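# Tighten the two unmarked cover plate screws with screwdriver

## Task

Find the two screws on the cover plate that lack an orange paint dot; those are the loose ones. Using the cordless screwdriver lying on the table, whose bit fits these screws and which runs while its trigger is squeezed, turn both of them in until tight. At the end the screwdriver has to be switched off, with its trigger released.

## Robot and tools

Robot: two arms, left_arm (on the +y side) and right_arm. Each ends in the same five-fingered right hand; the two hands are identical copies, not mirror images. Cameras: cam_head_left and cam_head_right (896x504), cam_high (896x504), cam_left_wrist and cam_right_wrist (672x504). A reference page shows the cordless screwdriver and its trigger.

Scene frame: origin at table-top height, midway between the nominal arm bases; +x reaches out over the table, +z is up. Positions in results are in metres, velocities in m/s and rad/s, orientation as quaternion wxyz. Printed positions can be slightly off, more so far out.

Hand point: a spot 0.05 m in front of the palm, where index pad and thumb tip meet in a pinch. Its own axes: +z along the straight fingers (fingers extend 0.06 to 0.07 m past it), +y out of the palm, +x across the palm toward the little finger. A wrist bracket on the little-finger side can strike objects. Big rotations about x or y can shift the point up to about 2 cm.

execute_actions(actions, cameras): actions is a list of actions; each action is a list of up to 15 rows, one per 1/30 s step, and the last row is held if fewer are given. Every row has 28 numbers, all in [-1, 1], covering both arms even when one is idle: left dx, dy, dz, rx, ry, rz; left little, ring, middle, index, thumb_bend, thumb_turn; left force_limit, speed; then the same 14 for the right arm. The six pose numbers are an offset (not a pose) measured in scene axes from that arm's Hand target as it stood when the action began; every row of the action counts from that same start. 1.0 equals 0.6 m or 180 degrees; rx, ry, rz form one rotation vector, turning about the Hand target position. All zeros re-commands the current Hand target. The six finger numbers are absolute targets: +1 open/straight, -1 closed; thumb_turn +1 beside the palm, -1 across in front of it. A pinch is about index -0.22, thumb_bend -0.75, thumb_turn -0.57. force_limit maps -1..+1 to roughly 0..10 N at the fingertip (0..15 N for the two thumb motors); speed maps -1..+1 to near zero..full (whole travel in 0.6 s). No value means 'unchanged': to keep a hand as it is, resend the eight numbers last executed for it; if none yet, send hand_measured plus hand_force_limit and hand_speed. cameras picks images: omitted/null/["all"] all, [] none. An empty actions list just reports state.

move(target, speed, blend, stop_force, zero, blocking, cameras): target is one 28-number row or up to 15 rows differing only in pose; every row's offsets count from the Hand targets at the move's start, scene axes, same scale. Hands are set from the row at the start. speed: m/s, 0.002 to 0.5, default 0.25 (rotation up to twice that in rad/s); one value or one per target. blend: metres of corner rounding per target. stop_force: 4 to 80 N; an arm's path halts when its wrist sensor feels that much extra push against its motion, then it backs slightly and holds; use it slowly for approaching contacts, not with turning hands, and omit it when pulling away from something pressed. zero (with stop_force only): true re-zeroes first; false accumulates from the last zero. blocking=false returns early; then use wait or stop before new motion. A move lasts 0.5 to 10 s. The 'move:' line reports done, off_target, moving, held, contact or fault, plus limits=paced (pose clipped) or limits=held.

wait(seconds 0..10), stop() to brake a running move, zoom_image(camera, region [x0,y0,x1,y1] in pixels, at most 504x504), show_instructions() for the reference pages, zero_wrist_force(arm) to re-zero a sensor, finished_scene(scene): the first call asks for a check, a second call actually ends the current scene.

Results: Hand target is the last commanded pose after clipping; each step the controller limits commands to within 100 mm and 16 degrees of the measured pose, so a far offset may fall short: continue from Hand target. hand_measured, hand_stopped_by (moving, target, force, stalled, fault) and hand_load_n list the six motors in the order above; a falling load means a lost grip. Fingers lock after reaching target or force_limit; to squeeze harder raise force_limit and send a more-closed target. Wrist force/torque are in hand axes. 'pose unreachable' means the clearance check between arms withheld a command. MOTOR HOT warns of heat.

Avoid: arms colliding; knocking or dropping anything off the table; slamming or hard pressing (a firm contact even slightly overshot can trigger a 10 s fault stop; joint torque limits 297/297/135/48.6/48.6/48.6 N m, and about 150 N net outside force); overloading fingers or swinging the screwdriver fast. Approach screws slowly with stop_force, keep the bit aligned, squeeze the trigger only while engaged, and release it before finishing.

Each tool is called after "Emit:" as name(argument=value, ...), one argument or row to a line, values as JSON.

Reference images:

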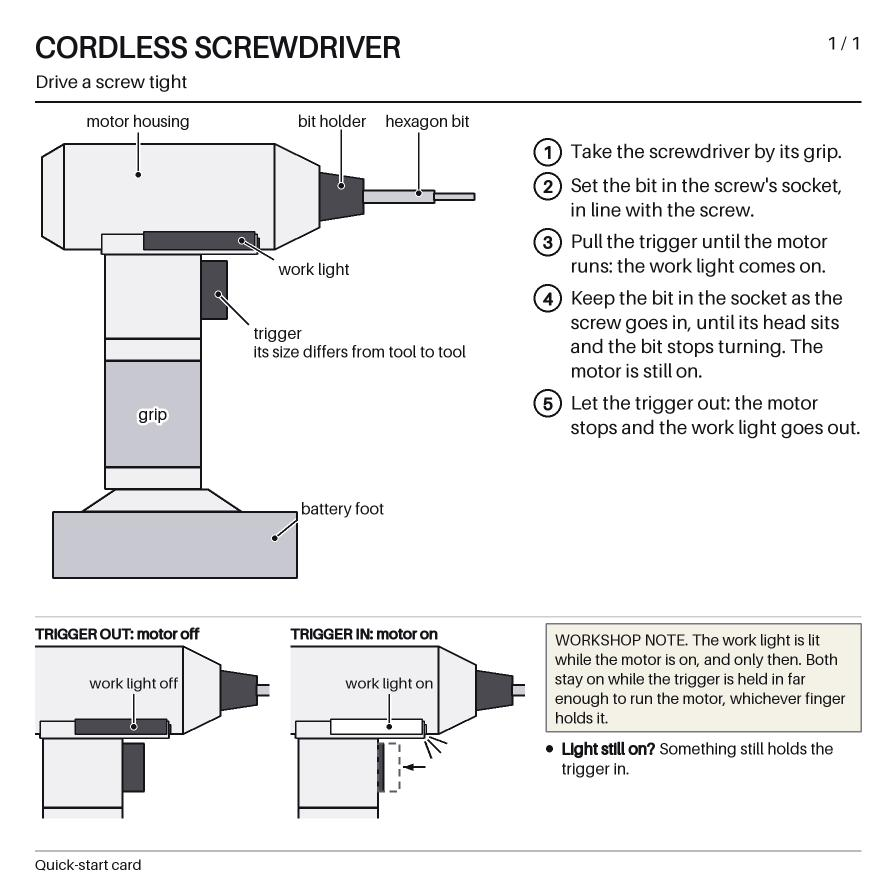

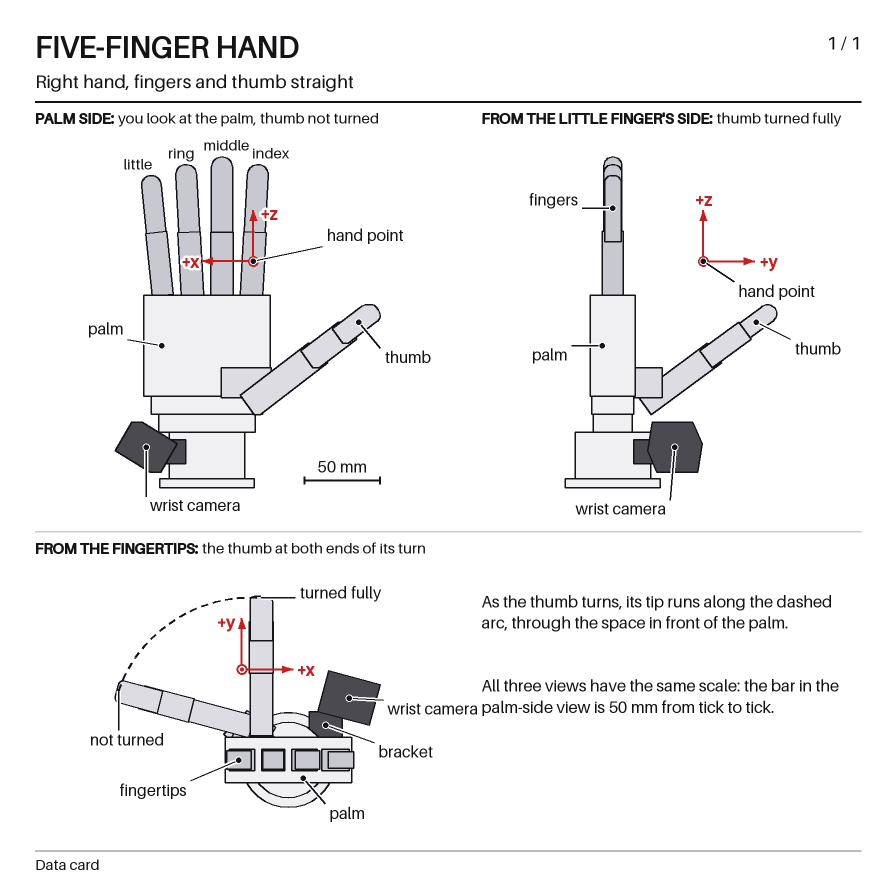

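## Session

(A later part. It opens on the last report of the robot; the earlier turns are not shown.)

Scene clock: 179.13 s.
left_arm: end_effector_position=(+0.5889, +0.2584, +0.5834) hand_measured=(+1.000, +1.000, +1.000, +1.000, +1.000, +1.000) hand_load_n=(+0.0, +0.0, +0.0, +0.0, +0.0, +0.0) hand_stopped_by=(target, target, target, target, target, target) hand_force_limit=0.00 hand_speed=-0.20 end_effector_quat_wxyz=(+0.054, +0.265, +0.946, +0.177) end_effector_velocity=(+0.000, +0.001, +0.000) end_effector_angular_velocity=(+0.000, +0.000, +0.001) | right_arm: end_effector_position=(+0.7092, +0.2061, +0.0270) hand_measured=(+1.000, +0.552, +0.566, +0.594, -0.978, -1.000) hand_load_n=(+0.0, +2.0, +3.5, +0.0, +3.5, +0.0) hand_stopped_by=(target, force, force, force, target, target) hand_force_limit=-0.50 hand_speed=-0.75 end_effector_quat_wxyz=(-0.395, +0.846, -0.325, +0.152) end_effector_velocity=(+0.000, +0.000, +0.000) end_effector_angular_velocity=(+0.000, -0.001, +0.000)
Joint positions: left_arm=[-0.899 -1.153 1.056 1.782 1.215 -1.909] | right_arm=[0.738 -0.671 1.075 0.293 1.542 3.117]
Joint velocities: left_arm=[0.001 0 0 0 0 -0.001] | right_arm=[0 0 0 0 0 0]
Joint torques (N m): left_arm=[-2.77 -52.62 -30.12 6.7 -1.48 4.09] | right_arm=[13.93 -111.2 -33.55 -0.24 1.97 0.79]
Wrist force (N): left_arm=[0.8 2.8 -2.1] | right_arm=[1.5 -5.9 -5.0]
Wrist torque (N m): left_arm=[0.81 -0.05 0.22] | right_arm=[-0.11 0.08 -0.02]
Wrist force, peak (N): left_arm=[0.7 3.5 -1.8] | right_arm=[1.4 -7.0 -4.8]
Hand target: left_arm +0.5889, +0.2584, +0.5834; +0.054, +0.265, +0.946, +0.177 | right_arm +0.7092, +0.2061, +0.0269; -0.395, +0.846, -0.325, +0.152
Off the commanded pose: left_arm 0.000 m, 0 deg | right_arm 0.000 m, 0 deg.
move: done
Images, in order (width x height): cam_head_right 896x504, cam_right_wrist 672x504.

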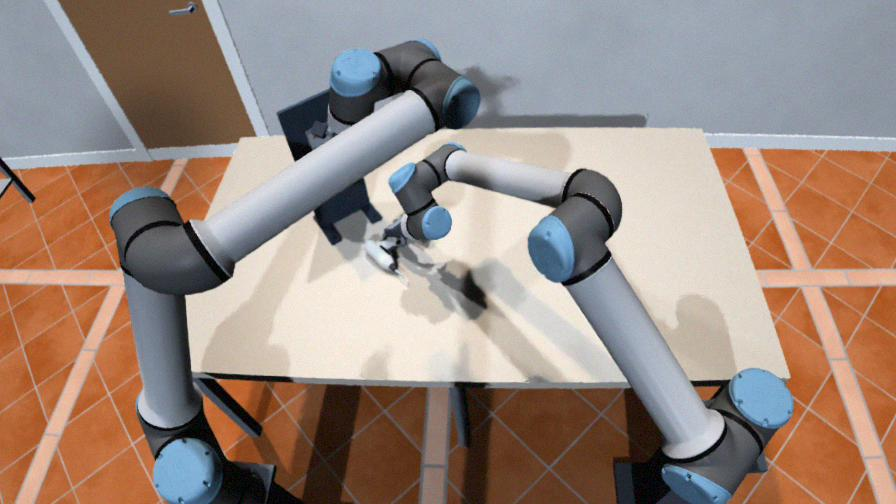

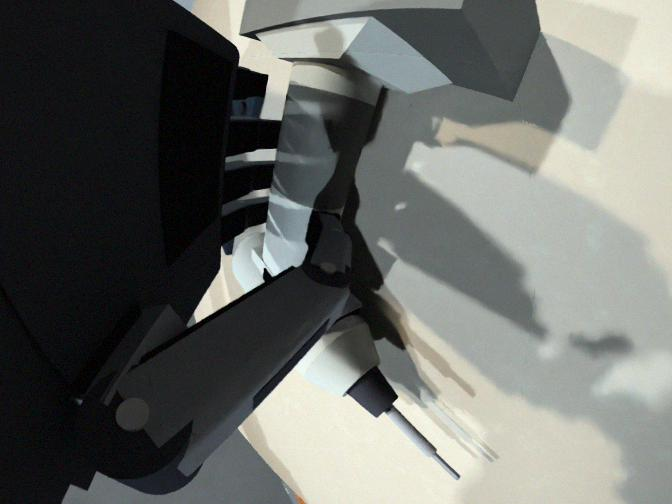

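Emit:
move(
  target=[0,0,0,0,0,0,1,1,1,1,1,1,0,-0.2,0,0,0.0,0,0,0,1,0.8,0.8,0.8,-0.8,-1,-0.7,-0.3],
  speed=0.03,
  cameras=[],
)

Emit:
move(
  target=[0,0,0,0,0,0,1,1,1,1,1,1,0,-0.2,0,0,-0.03,0,0,0,1,0.8,0.8,0.8,-0.8,-1,-0.7,-0.3],
  speed=0.02,
  stop_force=4,
  cameras=["cam_right_wrist","cam_head_right"],
)

Emit:
zoom_image(
  camera="cam_head_right",
  region=[340, 180, 460, 300],
)

Scene clock: 180.17 s.
left_arm: end_effector_position=(+0.5889, +0.2584, +0.5834) hand_measured=(+1.000, +1.000, +1.000, +1.000, +1.000, +1.000) hand_load_n=(+0.0, +0.0, +0.0, +0.0, +0.0, +0.0) hand_stopped_by=(target, target, target, target, target, target) hand_force_limit=0.00 hand_speed=-0.20 end_effector_quat_wxyz=(+0.054, +0.265, +0.946, +0.177) end_effector_velocity=(+0.000, +0.000, +0.000) end_effector_angular_velocity=(+0.000, +0.000, +0.001) | right_arm: end_effector_position=(+0.7092, +0.2061, +0.0269) hand_measured=(+1.000, +0.800, +0.800, +0.800, -0.800, -1.000) hand_load_n=(+0.0, +0.0, +0.0, +0.0, +0.0, +0.0) hand_stopped_by=(target, target, target, target, target, target) hand_force_limit=-0.70 hand_speed=-0.30 end_effector_quat_wxyz=(-0.395, +0.846, -0.325, +0.152) end_effector_velocity=(+0.000, +0.000, +0.000) end_effector_angular_velocity=(-0.001, +0.000, +0.000)
Joint positions: left_arm=[-0.899 -1.153 1.056 1.782 1.215 -1.909] | right_arm=[0.738 -0.671 1.075 0.293 1.542 3.117]
Joint velocities: left_arm=[0 0 0 0.001 0 -0.001] | right_arm=[0 0 0 0 0 0]
Joint torques (N m): left_arm=[-1.88 -52.13 -30.74 6.6 -1.25 3.09] | right_arm=[14.41 -100.95 -33.07 -0.66 1.9 0.64]
Wrist force (N): left_arm=[0.9 2.7 -1.5] | right_arm=[0.3 -1.7 -2.2]
Wrist torque (N m): left_arm=[0.75 -0.07 0.21] | right_arm=[-0.19 0.13 0.08]
Wrist force, peak (N): left_arm=[1.1 2.9 -2.3] | right_arm=[1.3 -5.8 -5.0]
Hand target: left_arm +0.5889, +0.2584, +0.5834; +0.054, +0.265, +0.946, +0.177 | right_arm +0.7092, +0.2061, +0.0269; -0.395, +0.846, -0.325, +0.152
Off the commanded pose: left_arm 0.000 m, 0 deg | right_arm 0.000 m, 0 deg.
move: done
No camera images: "cameras" was empty.

Scene clock: 182.13 s.
left_arm: end_effector_position=(+0.5889, +0.2584, +0.5834) hand_measured=(+1.000, +1.000, +1.000, +1.000, +1.000, +1.000) hand_load_n=(+0.0, +0.0, +0.0, +0.0, +0.0, +0.0) hand_stopped_by=(target, target, target, target, target, target) hand_force_limit=0.00 hand_speed=-0.20 end_effector_quat_wxyz=(+0.054, +0.265, +0.946, +0.177) end_effector_velocity=(+0.000, +0.000, +0.000) end_effector_angular_velocity=(-0.001, +0.000, +0.002) | right_arm: end_effector_position=(+0.7092, +0.2061, +0.0114) hand_measured=(+1.000, +0.800, +0.800, +0.800, -0.800, -1.000) hand_load_n=(+0.0, +0.0, +2.0, +0.0, +0.0, +0.0) hand_stopped_by=(target, target, target, target, target, target) hand_force_limit=-0.70 hand_speed=-0.30 end_effector_quat_wxyz=(-0.395, +0.846, -0.325, +0.152) end_effector_velocity=(+0.000, +0.000, +0.000) end_effector_angular_velocity=(+0.001, -0.001, +0.000)
Joint positions: left_arm=[-0.899 -1.153 1.056 1.782 1.215 -1.909] | right_arm=[0.738 -0.659 1.083 0.274 1.542 3.117]
Joint velocities: left_arm=[0.001 0 0 -0.001 0 -0.001] | right_arm=[0 0 0 -0.001 0 0]
Joint torques (N m): left_arm=[-2.64 -52.16 -29.39 6.04 -1.29 3.29] | right_arm=[11.86 -118.74 -40.01 3.36 2.05 0.79]
Wrist force (N): left_arm=[0.9 2.8 -2.0] | right_arm=[0.2 -3.2 -1.8]
Wrist torque (N m): left_arm=[0.80 -0.05 0.22] | right_arm=[-0.11 0.13 0.05]
Wrist force, peak (N): left_arm=[1.0 3.0 -2.2] | right_arm=[0.3 -9.3 -13.9]
Hand target: left_arm +0.5889, +0.2584, +0.5834; +0.054, +0.265, +0.946, +0.177 | right_arm +0.7092, +0.2061, +0.0114; -0.395, +0.846, -0.325, +0.152
Off the commanded pose: left_arm 0.000 m, 0 deg | right_arm 0.003 m, 0 deg.
move: contact (right_arm)
Images, in order (width x height): cam_head_right 896x504, cam_right_wrist 672x504.

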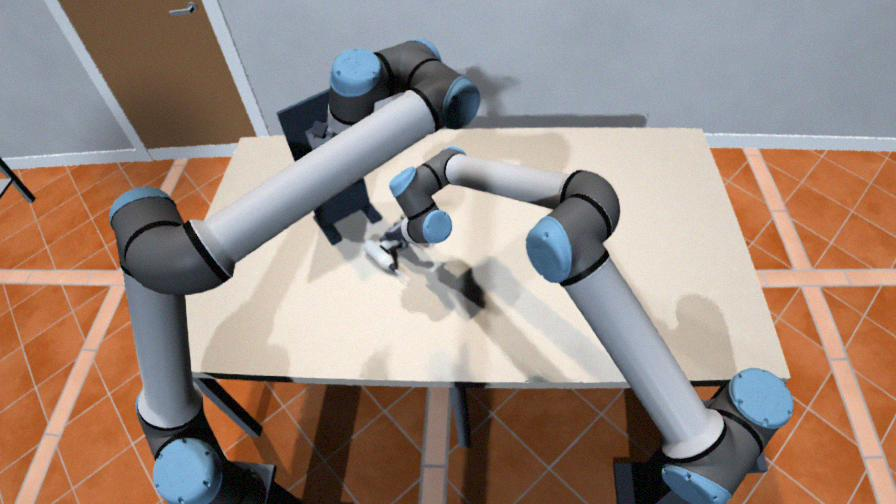

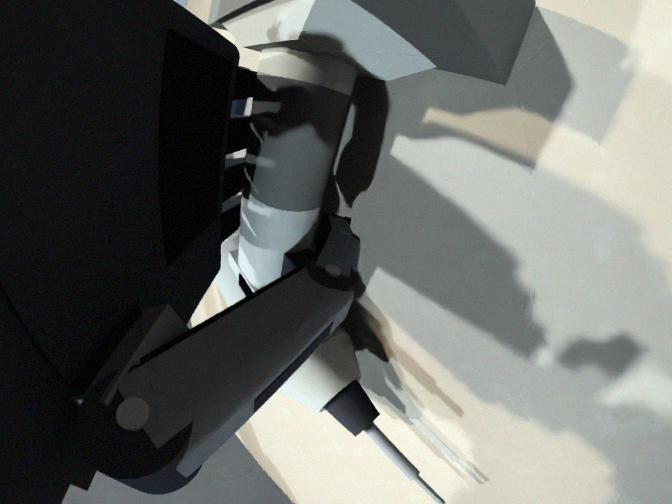

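Scaled by 4.200.

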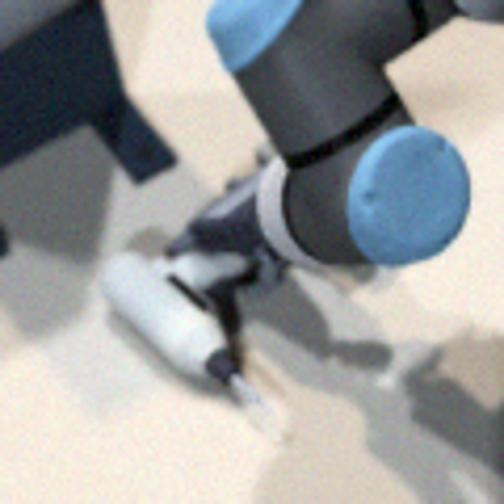

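Emit:
move(
  target=[0,0,0,0,0,0,1,1,1,1,1,1,0,-0.2,0,0,0.004,0,0,0,1,-0.6,-0.6,-0.6,-0.98,-1,-0.5,-0.75],
  cameras=["cam_right_wrist","cam_head_right"],
)

Emit:
zoom_image(
  camera="cam_head_right",
  region=[340, 180, 460, 300],
)

Scene clock: 182.97 s.
left_arm: end_effector_position=(+0.5889, +0.2584, +0.5834) hand_measured=(+1.000, +1.000, +1.000, +1.000, +1.000, +1.000) hand_load_n=(-0.5, +0.0, +0.0, +0.0, +0.0, +0.0) hand_stopped_by=(target, target, target, target, target, target) hand_force_limit=0.00 hand_speed=-0.20 end_effector_quat_wxyz=(+0.054, +0.265, +0.946, +0.177) end_effector_velocity=(+0.000, +0.000, -0.001) end_effector_angular_velocity=(+0.000, +0.001, -0.001) | right_arm: end_effector_position=(+0.7092, +0.2061, +0.0138) hand_measured=(+1.000, +0.636, +0.790, +0.650, -0.876, -1.000) hand_load_n=(+0.0, +2.5, +0.0, +1.5, +9.0, +1.0) hand_stopped_by=(target, force, force, force, force, target) hand_force_limit=-0.50 hand_speed=-0.75 end_effector_quat_wxyz=(-0.395, +0.846, -0.325, +0.152) end_effector_velocity=(+0.000, +0.000, +0.000) end_effector_angular_velocity=(+0.000, +0.000, +0.000)
Joint positions: left_arm=[-0.899 -1.153 1.056 1.782 1.215 -1.909] | right_arm=[0.738 -0.661 1.082 0.277 1.542 3.117]
Joint velocities: left_arm=[0 0.001 0 0 0 0] | right_arm=[0 0 0 0 0 0]
Joint torques (N m): left_arm=[-3.38 -53.16 -31.18 6.15 -1.23 3.32] | right_arm=[10.43 -118.97 -43.73 2.26 1.82 0.55]
Wrist force (N): left_arm=[1.0 3.0 -1.7] | right_arm=[0.8 -0.1 0.1]
Wrist torque (N m): left_arm=[0.82 -0.08 0.23] | right_arm=[-0.12 0.08 0.06]
Wrist force, peak (N): left_arm=[1.2 3.2 -2.1] | right_arm=[0.2 -8.4 -3.0]
Hand target: left_arm +0.5889, +0.2584, +0.5834; +0.054, +0.265, +0.946, +0.177 | right_arm +0.7092, +0.2061, +0.0138; -0.395, +0.846, -0.325, +0.152
Off the commanded pose: left_arm 0.000 m, 0 deg | right_arm 0.000 m, 0 deg.
move: done
Images, in order (width x height): cam_head_right 896x504, cam_right_wrist 672x504.

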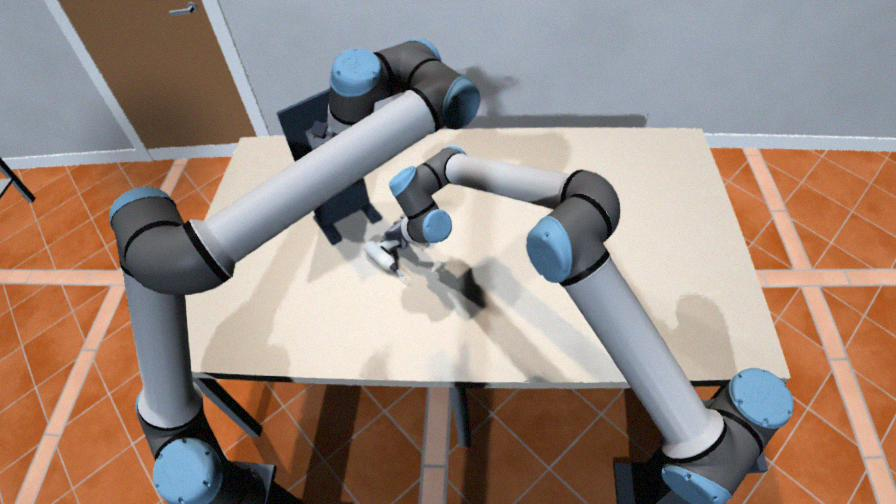

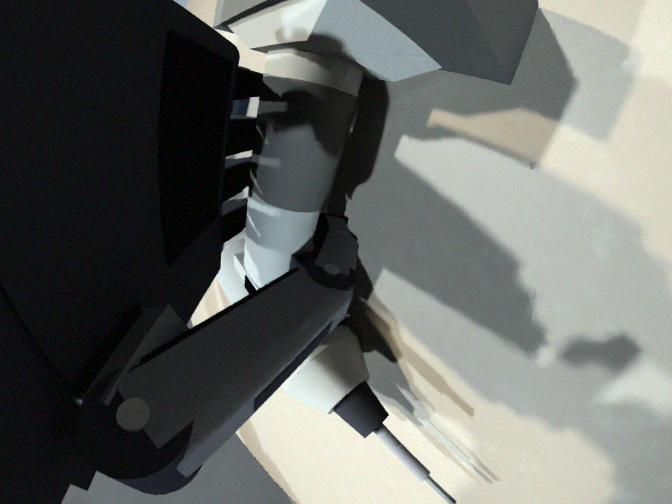

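Scaled by 4.200.

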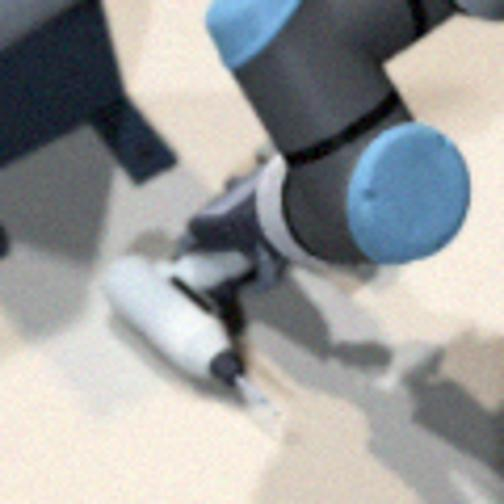

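Emit:
move(
  target=[0,0,0,0,0,0,1,1,1,1,1,1,0,-0.2,0,0,0,0,0,0,1,-0.65,-0.65,-0.65,-0.98,-1,0.2,-0.75],
  cameras=["cam_right_wrist"],
)

Scene clock: 183.83 s.
left_arm: end_effector_position=(+0.5889, +0.2584, +0.5834) hand_measured=(+1.000, +1.000, +1.000, +1.000, +1.000, +1.000) hand_load_n=(+0.0, +0.0, +0.0, +0.0, +0.0, +0.0) hand_stopped_by=(target, target, target, target, target, target) hand_force_limit=0.00 hand_speed=-0.20 end_effector_quat_wxyz=(+0.054, +0.265, +0.946, +0.177) end_effector_velocity=(+0.000, +0.000, +0.000) end_effector_angular_velocity=(+0.000, +0.000, +0.000) | right_arm: end_effector_position=(+0.7092, +0.2062, +0.0140) hand_measured=(+1.000, +0.612, +0.724, +0.612, -0.874, -1.000) hand_load_n=(+0.0, +4.5, +10.0, +6.0, +14.5, +0.0) hand_stopped_by=(target, force, force, force, force, target) hand_force_limit=0.20 hand_speed=-0.75 end_effector_quat_wxyz=(-0.395, +0.846, -0.325, +0.152) end_effector_velocity=(+0.000, -0.001, -0.001) end_effector_angular_velocity=(-0.002, +0.002, +0.000)
Joint positions: left_arm=[-0.899 -1.153 1.056 1.782 1.215 -1.909] | right_arm=[0.738 -0.661 1.082 0.277 1.542 3.117]
Joint velocities: left_arm=[0 0 0 0 0 0] | right_arm=[0 0 0 0.003 0 0]
Joint torques (N m): left_arm=[-2.91 -52.64 -32.71 6.23 -1.15 3.41] | right_arm=[7.67 -90.11 -19.96 5.58 1.61 0.36]
Wrist force (N): left_arm=[0.8 3.1 -1.7] | right_arm=[0.1 -13.6 -5.1]
Wrist torque (N m): left_arm=[0.82 -0.06 0.22] | right_arm=[0.91 0.27 -0.27]
Wrist force, peak (N): left_arm=[1.0 3.2 -2.0] | right_arm=[0.1 -13.6 -5.1]
Hand target: left_arm +0.5889, +0.2584, +0.5834; +0.054, +0.265, +0.946, +0.177 | right_arm +0.7092, +0.2061, +0.0138; -0.395, +0.846, -0.325, +0.152
Off the commanded pose: left_arm 0.000 m, 0 deg | right_arm 0.000 m, 0 deg.
move: done
Images, in order (width x height): cam_right_wrist 672x504.

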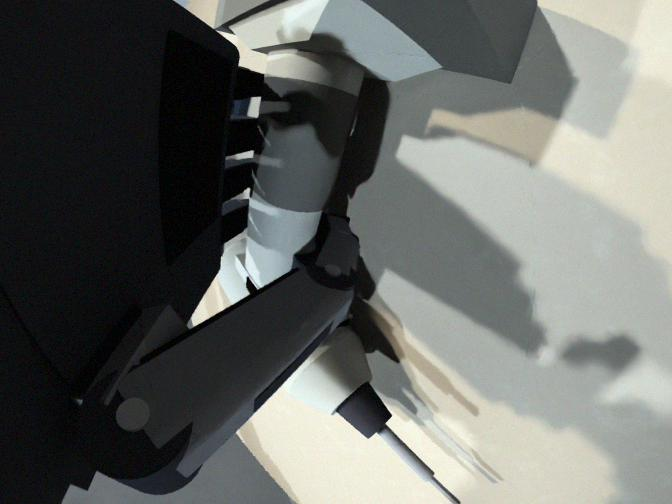

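Emit:
move(
  target=[0,0,0,0,0,0,1,1,1,1,1,1,0,-0.2,0,0,0.025,0,0,0,1,-0.65,-0.65,-0.65,-0.98,-1,0.2,-0.75],
  speed=0.02,
  cameras=["cam_right_wrist","cam_head_right"],
)

Emit:
zoom_image(
  camera="cam_head_right",
  region=[340, 180, 460, 300],
)

Scene clock: 184.97 s.
left_arm: end_effector_position=(+0.5889, +0.2584, +0.5834) hand_measured=(+1.000, +1.000, +1.000, +1.000, +1.000, +1.000) hand_load_n=(+0.0, +0.0, +0.0, +0.0, +0.0, +0.0) hand_stopped_by=(target, target, target, target, target, target) hand_force_limit=0.00 hand_speed=-0.20 end_effector_quat_wxyz=(+0.054, +0.265, +0.946, +0.177) end_effector_velocity=(+0.000, +0.000, +0.001) end_effector_angular_velocity=(-0.001, +0.000, +0.001) | right_arm: end_effector_position=(+0.7092, +0.2061, +0.0290) hand_measured=(+1.000, +0.610, +0.724, +0.610, -0.880, -1.000) hand_load_n=(+0.0, +0.0, +0.0, +0.0, +0.0, +0.0) hand_stopped_by=(target, force, force, force, force, target) hand_force_limit=0.20 hand_speed=-0.75 end_effector_quat_wxyz=(-0.395, +0.846, -0.325, +0.152) end_effector_velocity=(-0.001, +0.000, -0.001) end_effector_angular_velocity=(-0.001, +0.002, +0.000)
Joint positions: left_arm=[-0.899 -1.153 1.056 1.782 1.215 -1.909] | right_arm=[0.738 -0.672 1.074 0.296 1.542 3.117]
Joint velocities: left_arm=[0 -0.001 0 0 0 0] | right_arm=[0 0.001 0 0.001 0 0]
Joint torques (N m): left_arm=[-7.97 -53.16 -30.19 6.51 -2.02 2.94] | right_arm=[-1.65 -103.74 -37.48 -0.36 0.61 -0.35]
Wrist force (N): left_arm=[0.7 3.2 -2.1] | right_arm=[0.3 -1.3 -1.9]
Wrist torque (N m): left_arm=[0.86 -0.03 0.22] | right_arm=[-0.15 0.13 0.09]
Wrist force, peak (N): left_arm=[0.5 3.4 -2.0] | right_arm=[0.3 -15.0 -6.1]
Hand target: left_arm +0.5889, +0.2584, +0.5834; +0.054, +0.265, +0.946, +0.177 | right_arm +0.7092, +0.2061, +0.0288; -0.395, +0.846, -0.325, +0.152
Off the commanded pose: left_arm 0.000 m, 0 deg | right_arm 0.000 m, 0 deg.
move: done
Images, in order (width x height): cam_head_right 896x504, cam_right_wrist 672x504.

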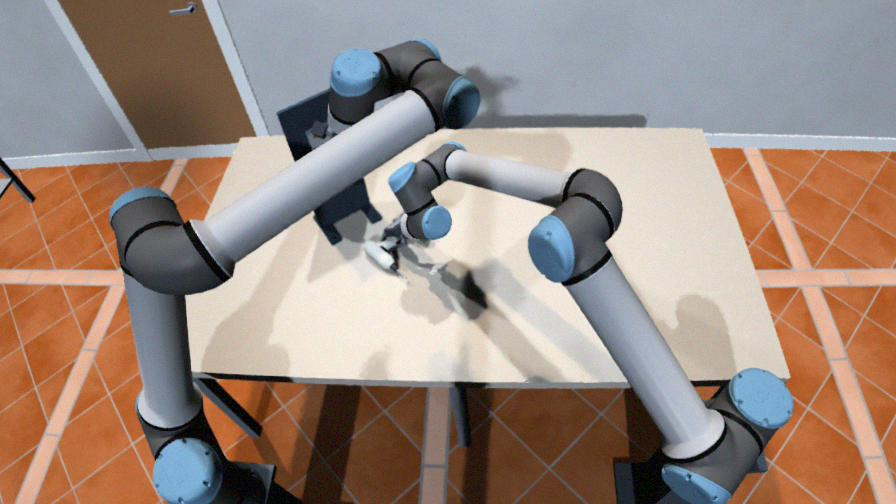

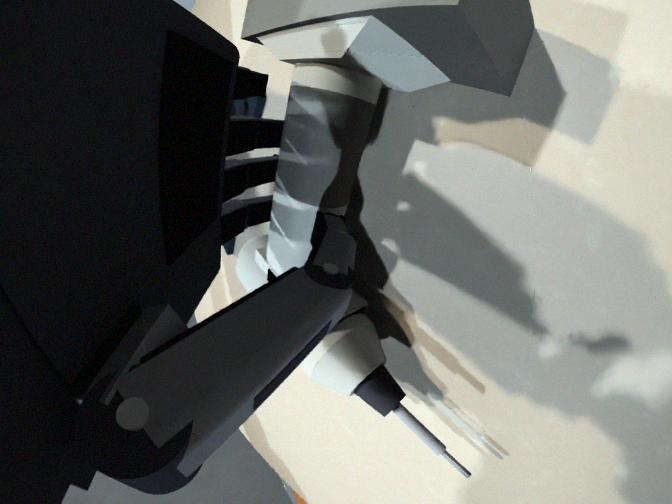

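Scaled by 4.200.

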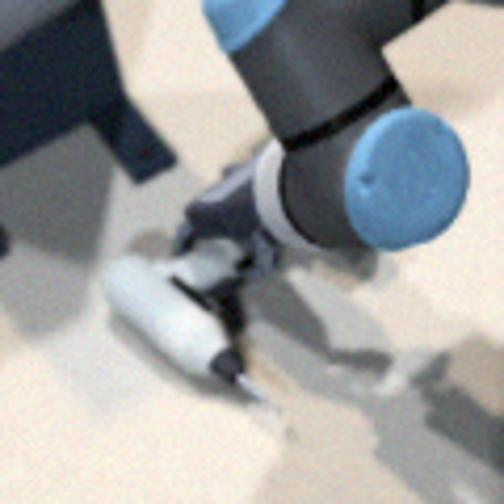

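Emit:
move(
  target=[
    [0,0,0,0,0,0,1,1,1,1,1,1,0,-0.2,0,0,0.03,0,0,0,1,0.8,0.8,0.8,-0.1,-1,-0.7,-0.2],
    [0,0,0,0,0,0,1,1,1,1,1,1,0,-0.2,0.0134,0.0148,0.03,0,0,0,1,0.8,0.8,0.8,-0.1,-1,-0.7,-0.2],
  ],
  speed=0.03,
  cameras=[],
)

Emit:
move(
  target=[0,0,0,0,0,0,1,1,1,1,1,1,0,-0.2,0,0,-0.055,0,0,0,1,0.8,0.8,0.8,-0.1,-1,-0.7,-0.2],
  speed=0.02,
  stop_force=4,
  cameras=["cam_right_wrist","cam_head_right"],
)

Emit:
zoom_image(
  camera="cam_head_right",
  region=[340, 180, 460, 300],
)

Scene clock: 186.87 s.
left_arm: end_effector_position=(+0.5889, +0.2584, +0.5834) hand_measured=(+1.000, +1.000, +1.000, +1.000, +1.000, +1.000) hand_load_n=(+0.0, +0.0, +0.0, +0.0, +0.0, +0.0) hand_stopped_by=(target, target, target, target, target, target) hand_force_limit=0.00 hand_speed=-0.20 end_effector_quat_wxyz=(+0.054, +0.265, +0.946, +0.177) end_effector_velocity=(+0.000, +0.000, +0.000) end_effector_angular_velocity=(+0.001, -0.001, +0.000) | right_arm: end_effector_position=(+0.7172, +0.2149, +0.0468) hand_measured=(+1.000, +0.800, +0.800, +0.800, -0.100, -1.000) hand_load_n=(+0.0, +0.0, +0.0, +0.0, +0.0, +0.0) hand_stopped_by=(target, target, target, target, target, target) hand_force_limit=-0.70 hand_speed=-0.20 end_effector_quat_wxyz=(-0.395, +0.846, -0.325, +0.152) end_effector_velocity=(-0.001, -0.001, -0.001) end_effector_angular_velocity=(+0.000, +0.000, +0.000)
Joint positions: left_arm=[-0.899 -1.153 1.056 1.782 1.215 -1.909] | right_arm=[0.739 -0.664 1.024 0.337 1.542 3.117]
Joint velocities: left_arm=[0 0 0 0 -0.001 0.001] | right_arm=[0 -0.001 0.004 -0.002 0 0]
Joint torques (N m): left_arm=[-4.31 -49.02 -32.14 5.61 -1.06 3.52] | right_arm=[14.47 -119.84 -30.1 -1.97 2.13 1.85]
Wrist force (N): left_arm=[0.7 3.2 -1.7] | right_arm=[0.6 -1.1 -2.1]
Wrist torque (N m): left_arm=[0.84 -0.03 0.22] | right_arm=[-0.10 0.09 0.11]
Wrist force, peak (N): left_arm=[1.0 3.2 -2.3] | right_arm=[0.2 -1.6 -2.9]
Hand target: left_arm +0.5889, +0.2584, +0.5834; +0.054, +0.265, +0.946, +0.177 | right_arm +0.7172, +0.2150, +0.0468; -0.395, +0.846, -0.325, +0.152
Off the commanded pose: left_arm 0.000 m, 0 deg | right_arm 0.000 m, 0 deg.
move: done
No camera images: "cameras" was empty.

Scene clock: 189.70 s.
left_arm: end_effector_position=(+0.5889, +0.2584, +0.5834) hand_measured=(+1.000, +1.000, +1.000, +1.000, +1.000, +1.000) hand_load_n=(+0.0, +0.0, +0.0, +0.0, +0.0, +0.0) hand_stopped_by=(target, target, target, target, target, target) hand_force_limit=0.00 hand_speed=-0.20 end_effector_quat_wxyz=(+0.054, +0.265, +0.946, +0.177) end_effector_velocity=(+0.000, +0.001, +0.000) end_effector_angular_velocity=(+0.000, +0.000, +0.001) | right_arm: end_effector_position=(+0.7172, +0.2150, +0.0139) hand_measured=(+1.000, +0.800, +0.800, +0.800, -0.100, -1.000) hand_load_n=(+0.0, +0.0, +0.0, +0.0, +0.0, +0.0) hand_stopped_by=(target, target, target, target, target, target) hand_force_limit=-0.70 hand_speed=-0.20 end_effector_quat_wxyz=(-0.395, +0.846, -0.325, +0.152) end_effector_velocity=(+0.000, +0.000, -0.001) end_effector_angular_velocity=(+0.000, +0.000, +0.000)
Joint positions: left_arm=[-0.899 -1.153 1.056 1.782 1.215 -1.909] | right_arm=[0.739 -0.64 1.042 0.296 1.542 3.117]
Joint velocities: left_arm=[0.001 0 0 0 0 -0.001] | right_arm=[0 0.001 0 -0.001 0 0]
Joint torques (N m): left_arm=[-9.28 -56.7 -33.72 6.34 -1.32 3.61] | right_arm=[13.81 -122.19 -42.58 2.84 2.02 1.84]
Wrist force (N): left_arm=[1.1 3.1 -2.1] | right_arm=[0.8 -1.2 -1.8]
Wrist torque (N m): left_arm=[0.84 -0.09 0.24] | right_arm=[-0.14 0.05 0.12]
Wrist force, peak (N): left_arm=[0.8 3.2 -2.3] | right_arm=[0.8 -1.9 -2.4]
Hand target: left_arm +0.5889, +0.2584, +0.5834; +0.054, +0.265, +0.946, +0.177 | right_arm +0.7172, +0.2150, +0.0138; -0.395, +0.846, -0.325, +0.152
Off the commanded pose: left_arm 0.000 m, 0 deg | right_arm 0.000 m, 0 deg.
move: done
Images, in order (width x height): cam_head_right 896x504, cam_right_wrist 672x504.

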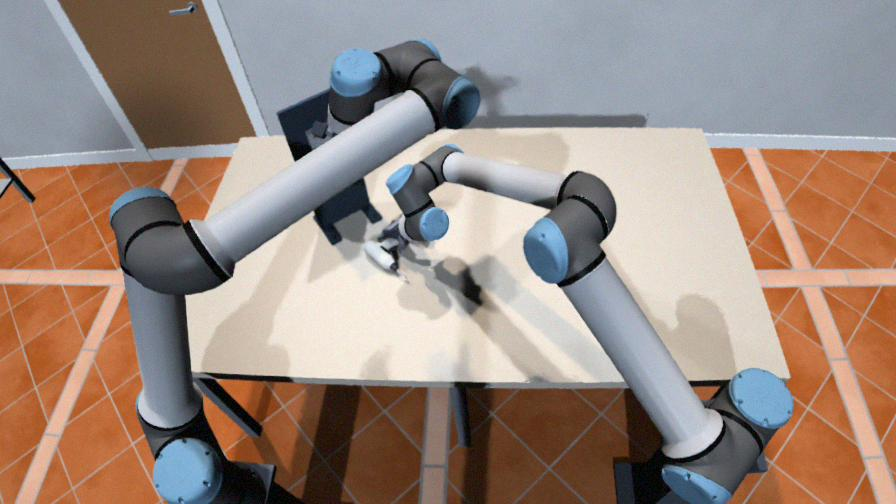

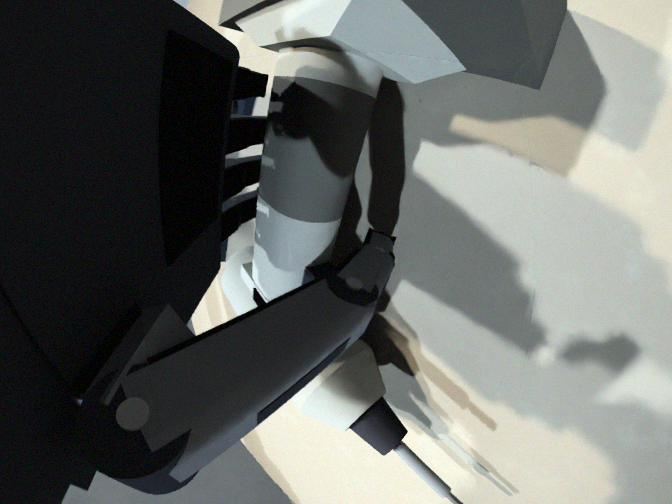

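Scaled by 4.200.

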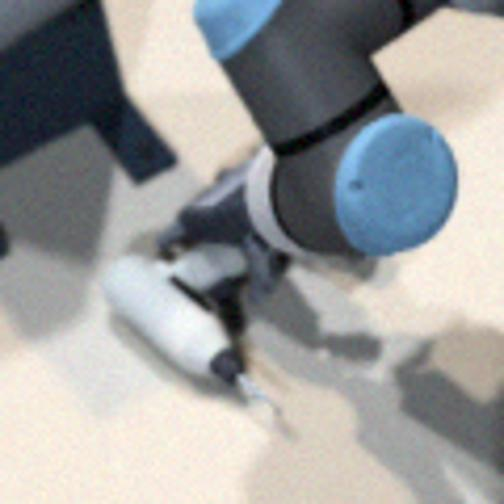

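Emit:
execute_actions(
  actions=[],
  cameras=["cam_left_wrist","cam_right_wrist","cam_high"],
)

Scene clock: 190.77 s.
left_arm: end_effector_position=(+0.5889, +0.2584, +0.5834) hand_measured=(+1.000, +1.000, +1.000, +1.000, +1.000, +1.000) hand_load_n=(+0.0, +0.0, +0.0, +0.0, +0.0, +0.0) hand_stopped_by=(target, target, target, target, target, target) hand_force_limit=0.00 hand_speed=-0.20 end_effector_quat_wxyz=(+0.054, +0.265, +0.946, +0.177) end_effector_velocity=(+0.000, -0.001, +0.000) end_effector_angular_velocity=(+0.000, +0.001, -0.001) | right_arm: end_effector_position=(+0.7172, +0.2150, +0.0139) hand_measured=(+1.000, +0.800, +0.800, +0.800, -0.100, -1.000) hand_load_n=(+0.0, +0.0, +0.0, +0.0, +0.0, +0.0) hand_stopped_by=(target, target, target, target, target, target) hand_force_limit=-0.70 hand_speed=-0.20 end_effector_quat_wxyz=(-0.395, +0.846, -0.325, +0.152) end_effector_velocity=(+0.000, +0.000, +0.001) end_effector_angular_velocity=(+0.001, -0.001, +0.000)
Joint positions: left_arm=[-0.899 -1.153 1.056 1.782 1.215 -1.909] | right_arm=[0.739 -0.64 1.042 0.296 1.542 3.117]
Joint velocities: left_arm=[-0.001 0 0 0 0 0] | right_arm=[0 -0.001 0 -0.001 0 0]
Joint torques (N m): left_arm=[-6.55 -51.99 -33.19 5.86 -1.56 3.12] | right_arm=[14.22 -122.53 -40.43 1.97 1.89 1.81]
Wrist force (N): left_arm=[0.8 2.9 -2.0] | right_arm=[0.4 -1.4 -2.1]
Wrist torque (N m): left_arm=[0.81 -0.05 0.21] | right_arm=[-0.15 0.12 0.09]
Wrist force, peak (N): left_arm=[0.9 3.5 -2.2] | right_arm=[0.4 -1.6 -2.3]
Hand target: left_arm +0.5889, +0.2584, +0.5834; +0.054, +0.265, +0.946, +0.177 | right_arm +0.7172, +0.2150, +0.0138; -0.395, +0.846, -0.325, +0.152
Off the commanded pose: left_arm 0.000 m, 0 deg | right_arm 0.000 m, 0 deg.
Images, in order (width x height): cam_high 896x504, cam_left_wrist 672x504, cam_right_wrist 672x504.

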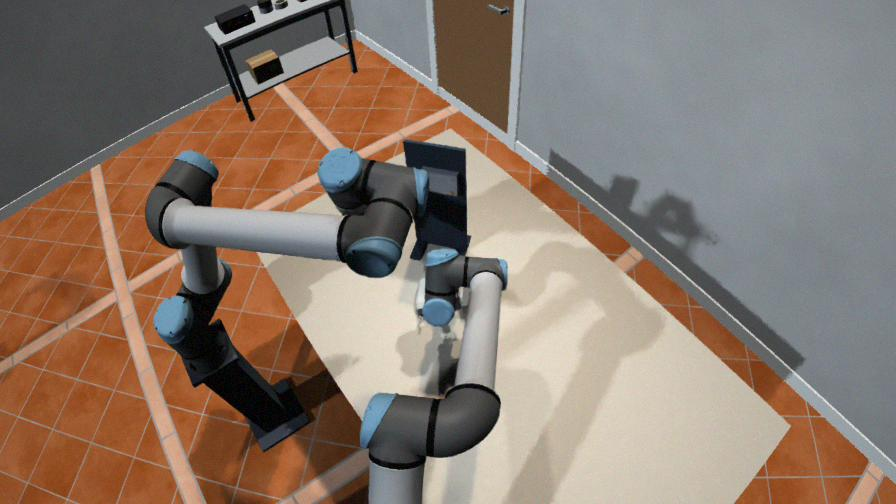

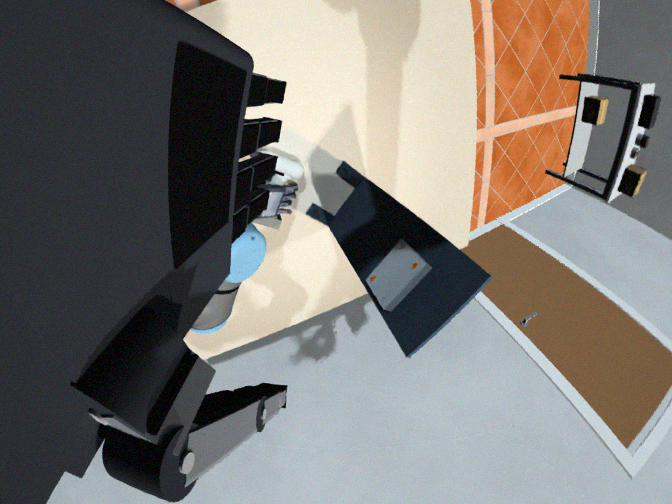

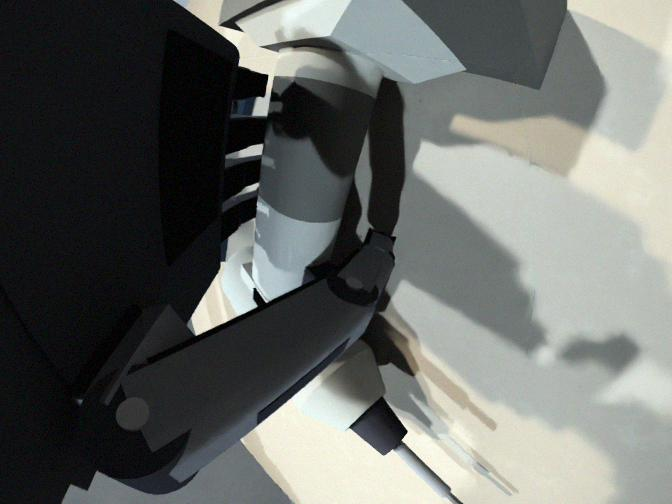

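Emit:
execute_actions(
  actions=[
    [[0,0,0,0,0,0,1,1,1,1,1,1,0,-0.2,0,0,0,0,0,0,1,-0.5,-0.5,-0.5,-0.9,-1,-0.5,-0.75]],
    [[0,0,0,0,0,0,1,1,1,1,1,1,0,-0.2,0,0,0,0,0,0,1,-0.5,-0.5,-0.5,-0.9,-1,-0.5,-0.75]],
    [[0,0,0,0,0,0,1,1,1,1,1,1,0,-0.2,0,0,0,0,0,0,1,-0.5,-0.5,-0.5,-0.9,-1,-0.5,-0.75]],
    [[0,0,0,0,0,0,1,1,1,1,1,1,0,-0.2,0,0,0,0,0,0,1,-0.5,-0.5,-0.5,-0.9,-1,-0.5,-0.75]],
    [[0,0,0,0,0,0,1,1,1,1,1,1,0,-0.2,0,0,0,0,0,0,1,-0.5,-0.5,-0.5,-0.9,-1,-0.5,-0.75]],
  ],
  cameras=["cam_right_wrist"],
)

Emit:
wait(
  seconds=3,
  cameras=["cam_right_wrist"],
)

Scene clock: 194.00 s.
left_arm: end_effector_position=(+0.5889, +0.2584, +0.5834) hand_measured=(+1.000, +1.000, +1.000, +1.000, +1.000, +1.000) hand_load_n=(+0.0, +0.0, +0.0, +0.0, +0.0, +0.0) hand_stopped_by=(target, target, target, target, target, target) hand_force_limit=0.00 hand_speed=-0.20 end_effector_quat_wxyz=(+0.054, +0.265, +0.946, +0.177) end_effector_velocity=(+0.000, -0.001, +0.000) end_effector_angular_velocity=(+0.000, +0.000, +0.000) | right_arm: end_effector_position=(+0.7172, +0.2150, +0.0138) hand_measured=(+1.000, +0.622, +0.746, +0.622, -0.804, -1.000) hand_load_n=(+0.0, +3.0, +0.5, +3.0, +4.0, +0.5) hand_stopped_by=(target, force, force, force, force, target) hand_force_limit=-0.50 hand_speed=-0.75 end_effector_quat_wxyz=(-0.395, +0.846, -0.325, +0.152) end_effector_velocity=(+0.000, +0.000, +0.000) end_effector_angular_velocity=(+0.000, +0.000, +0.000)
Joint positions: left_arm=[-0.899 -1.153 1.056 1.782 1.215 -1.909] | right_arm=[0.739 -0.64 1.042 0.296 1.542 3.117]
Joint velocities: left_arm=[-0.001 0 0 0 0 -0.001] | right_arm=[0 0 0 0 0 0]
Joint torques (N m): left_arm=[-6.52 -52.34 -35.61 6.45 -1.28 3.38] | right_arm=[11.95 -92.91 -28.38 0.31 1.62 1.64]
Wrist force (N): left_arm=[0.9 2.8 -2.2] | right_arm=[0.5 -8.3 -8.0]
Wrist torque (N m): left_arm=[0.81 -0.05 0.21] | right_arm=[0.48 0.26 -0.03]
Wrist force, peak (N): left_arm=[0.9 3.1 -2.6] | right_arm=[0.7 -8.7 -8.5]
Hand target: left_arm +0.5889, +0.2584, +0.5834; +0.054, +0.265, +0.946, +0.177 | right_arm +0.7172, +0.2150, +0.0138; -0.395, +0.846, -0.325, +0.152
Off the commanded pose: left_arm 0.000 m, 0 deg | right_arm 0.000 m, 0 deg.
Images, in order (width x height): cam_right_wrist 672x504.

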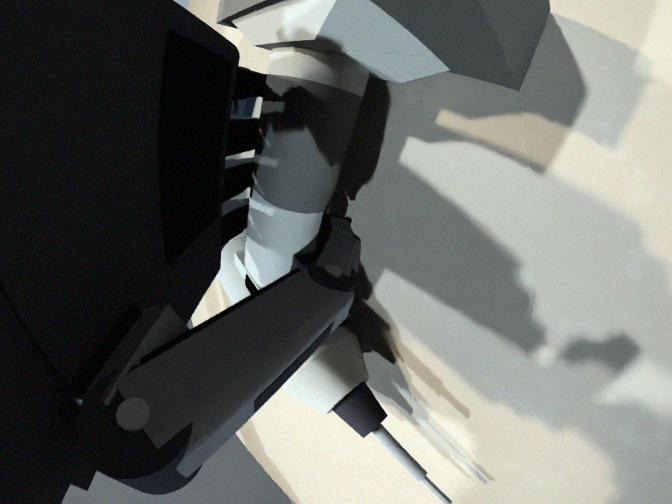

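Scene clock: 197.00 s.
left_arm: end_effector_position=(+0.5889, +0.2584, +0.5834) hand_measured=(+1.000, +1.000, +1.000, +1.000, +1.000, +1.000) hand_load_n=(+0.0, +0.0, +0.0, +0.0, +0.0, +0.0) hand_stopped_by=(target, target, target, target, target, target) hand_force_limit=0.00 hand_speed=-0.20 end_effector_quat_wxyz=(+0.054, +0.265, +0.946, +0.177) end_effector_velocity=(-0.001, +0.000, +0.001) end_effector_angular_velocity=(-0.001, +0.000, +0.000) | right_arm: end_effector_position=(+0.7172, +0.2150, +0.0138) hand_measured=(+1.000, +0.622, +0.746, +0.622, -0.804, -1.000) hand_load_n=(+0.0, +3.0, +0.5, +3.0, +3.5, +0.5) hand_stopped_by=(target, force, force, force, force, target) hand_force_limit=-0.50 hand_speed=-0.75 end_effector_quat_wxyz=(-0.395, +0.846, -0.325, +0.152) end_effector_velocity=(+0.000, +0.000, +0.000) end_effector_angular_velocity=(-0.001, +0.000, +0.000)
Joint positions: left_arm=[-0.899 -1.153 1.056 1.782 1.215 -1.909] | right_arm=[0.739 -0.64 1.042 0.296 1.542 3.117]
Joint velocities: left_arm=[0 -0.001 0 0.001 0 -0.001] | right_arm=[0 0 0 0.001 0 0]
Joint torques (N m): left_arm=[-12.34 -51.97 -34.64 5.53 -0.97 3.1] | right_arm=[11.24 -93.73 -32.9 0.31 1.23 1.43]
Wrist force (N): left_arm=[1.0 2.5 -1.6] | right_arm=[0.5 -8.2 -8.0]
Wrist torque (N m): left_arm=[0.73 -0.08 0.21] | right_arm=[0.49 0.26 -0.02]
Wrist force, peak (N): left_arm=[1.2 3.3 -2.0] | right_arm=[0.7 -8.4 -8.4]
Hand target: left_arm +0.5889, +0.2584, +0.5834; +0.054, +0.265, +0.946, +0.177 | right_arm +0.7172, +0.2150, +0.0138; -0.395, +0.846, -0.325, +0.152
Off the commanded pose: left_arm 0.000 m, 0 deg | right_arm 0.000 m, 0 deg.
wait: 3.00 s; at rest by 0.17 s
Images, in order (width x height): cam_right_wrist 672x504.

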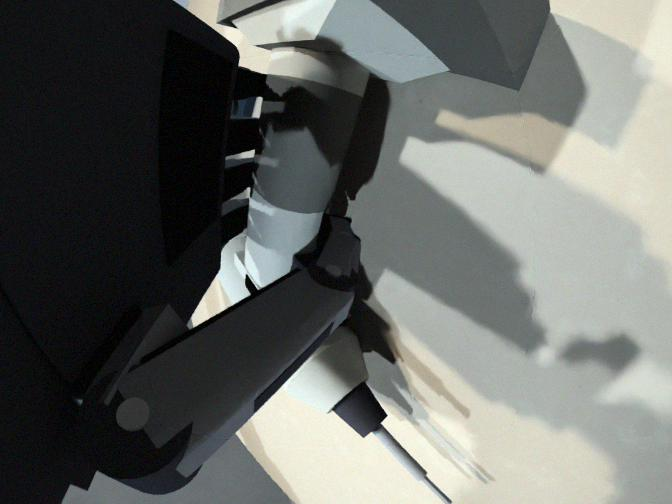

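Emit:
move(
  target=[
    [0,0,0,0,0,0,1,1,1,1,1,1,0,-0.2,0,0,0.02,0,0,0,1,0.7,0.7,0.7,-0.6,-1,-0.5,-0.6],
  ],
  speed=0.03,
  cameras=["cam_right_wrist"],
)

Emit:
execute_actions(
  actions=[
    [[0,0,0,0,0,0,1,1,1,1,1,1,0,-0.2,0,0,0,0,0,0,1,-0.3,-0.3,-0.3,-0.95,-1,-0.5,-0.75]],
    [[0,0,0,0,0,0,1,1,1,1,1,1,0,-0.2,0,0,0,0,0,0,1,-0.3,-0.3,-0.3,-0.95,-1,-0.5,-0.75]],
    [[0,0,0,0,0,0,1,1,1,1,1,1,0,-0.2,0,0,0,0,0,0,1,-0.3,-0.3,-0.3,-0.95,-1,-0.5,-0.75]],
    [[0,0,0,0,0,0,1,1,1,1,1,1,0,-0.2,0,0,0,0,0,0,1,-0.3,-0.3,-0.3,-0.95,-1,-0.5,-0.75]],
    [[0,0,0,0,0,0,1,1,1,1,1,1,0,-0.2,0,0,0,0,0,0,1,-0.3,-0.3,-0.3,-0.95,-1,-0.5,-0.75]],
  ],
  cameras=["cam_right_wrist"],
)

Scene clock: 199.30 s.
left_arm: end_effector_position=(+0.5889, +0.2584, +0.5834) hand_measured=(+1.000, +1.000, +1.000, +1.000, +1.000, +1.000) hand_load_n=(+0.0, +0.0, +0.0, +0.0, +0.0, +0.0) hand_stopped_by=(target, target, target, target, target, target) hand_force_limit=0.00 hand_speed=-0.20 end_effector_quat_wxyz=(+0.054, +0.265, +0.946, +0.177) end_effector_velocity=(+0.000, +0.000, +0.000) end_effector_angular_velocity=(+0.002, +0.001, -0.001) | right_arm: end_effector_position=(+0.7172, +0.2150, +0.0260) hand_measured=(+1.000, +0.700, +0.728, +0.700, -0.600, -1.000) hand_load_n=(+0.0, +0.0, +0.0, +0.0, +0.0, +0.0) hand_stopped_by=(target, target, force, target, target, target) hand_force_limit=-0.50 hand_speed=-0.60 end_effector_quat_wxyz=(-0.395, +0.846, -0.325, +0.152) end_effector_velocity=(+0.000, +0.000, -0.001) end_effector_angular_velocity=(+0.000, +0.000, +0.000)
Joint positions: left_arm=[-0.899 -1.153 1.056 1.782 1.215 -1.909] | right_arm=[0.739 -0.649 1.036 0.311 1.542 3.117]
Joint velocities: left_arm=[0 0.001 0 0.001 -0.001 0] | right_arm=[0 0.001 0 -0.001 0 0]
Joint torques (N m): left_arm=[-9.2 -53.92 -34.35 6.11 -1.89 2.84] | right_arm=[7.26 -103.39 -34.24 -1.62 0.13 0.99]
Wrist force (N): left_arm=[0.6 2.8 -2.0] | right_arm=[0.6 -1.2 -2.3]
Wrist torque (N m): left_arm=[0.79 -0.01 0.20] | right_arm=[-0.12 0.10 0.11]
Wrist force, peak (N): left_arm=[0.9 3.3 -2.1] | right_arm=[0.6 -8.6 -8.2]
Hand target: left_arm +0.5889, +0.2584, +0.5834; +0.054, +0.265, +0.946, +0.177 | right_arm +0.7172, +0.2150, +0.0258; -0.395, +0.846, -0.325, +0.152
Off the commanded pose: left_arm 0.000 m, 0 deg | right_arm 0.000 m, 0 deg.
move: done
Images, in order (width x height): cam_right_wrist 672x504.

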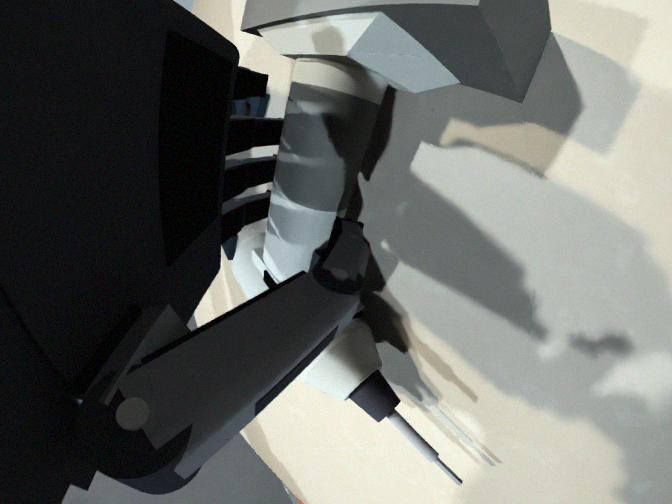

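Scene clock: 202.00 s.
left_arm: end_effector_position=(+0.5889, +0.2584, +0.5834) hand_measured=(+1.000, +1.000, +1.000, +1.000, +1.000, +1.000) hand_load_n=(+0.0, +0.0, +0.0, +0.0, +0.0, +0.0) hand_stopped_by=(target, target, target, target, target, target) hand_force_limit=0.00 hand_speed=-0.20 end_effector_quat_wxyz=(+0.054, +0.265, +0.946, +0.177) end_effector_velocity=(+0.000, +0.001, +0.000) end_effector_angular_velocity=(+0.000, -0.001, +0.001) | right_arm: end_effector_position=(+0.7172, +0.2150, +0.0258) hand_measured=(+1.000, +0.466, +0.482, +0.508, -0.722, -1.000) hand_load_n=(-0.5, +1.5, +5.0, +2.0, +6.0, +0.5) hand_stopped_by=(target, force, force, force, force, target) hand_force_limit=-0.50 hand_speed=-0.75 end_effector_quat_wxyz=(-0.395, +0.846, -0.325, +0.152) end_effector_velocity=(+0.000, +0.000, +0.000) end_effector_angular_velocity=(+0.000, +0.000, +0.000)
Joint positions: left_arm=[-0.899 -1.153 1.056 1.782 1.215 -1.909] | right_arm=[0.739 -0.649 1.036 0.311 1.542 3.117]
Joint velocities: left_arm=[0.001 0 0 -0.001 -0.001 0] | right_arm=[0 0 0 0 0 0]
Joint torques (N m): left_arm=[-8.66 -51.51 -36.23 5.51 -1.16 2.92] | right_arm=[-7.54 -100.22 -29.66 4.14 -0.06 -0.57]
Wrist force (N): left_arm=[1.1 2.9 -2.0] | right_arm=[1.2 -7.5 -5.2]
Wrist torque (N m): left_arm=[0.81 -0.08 0.23] | right_arm=[-0.07 0.14 0.02]
Wrist force, peak (N): left_arm=[1.2 3.3 -1.9] | right_arm=[1.4 -8.0 -5.4]
Hand target: left_arm +0.5889, +0.2584, +0.5834; +0.054, +0.265, +0.946, +0.177 | right_arm +0.7172, +0.2150, +0.0258; -0.395, +0.846, -0.325, +0.152
Off the commanded pose: left_arm 0.000 m, 0 deg | right_arm 0.000 m, 0 deg.
Images, in order (width x height): cam_right_wrist 672x504.

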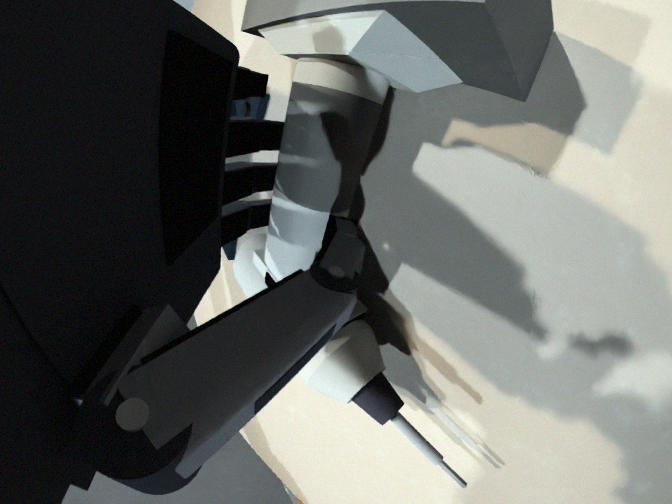

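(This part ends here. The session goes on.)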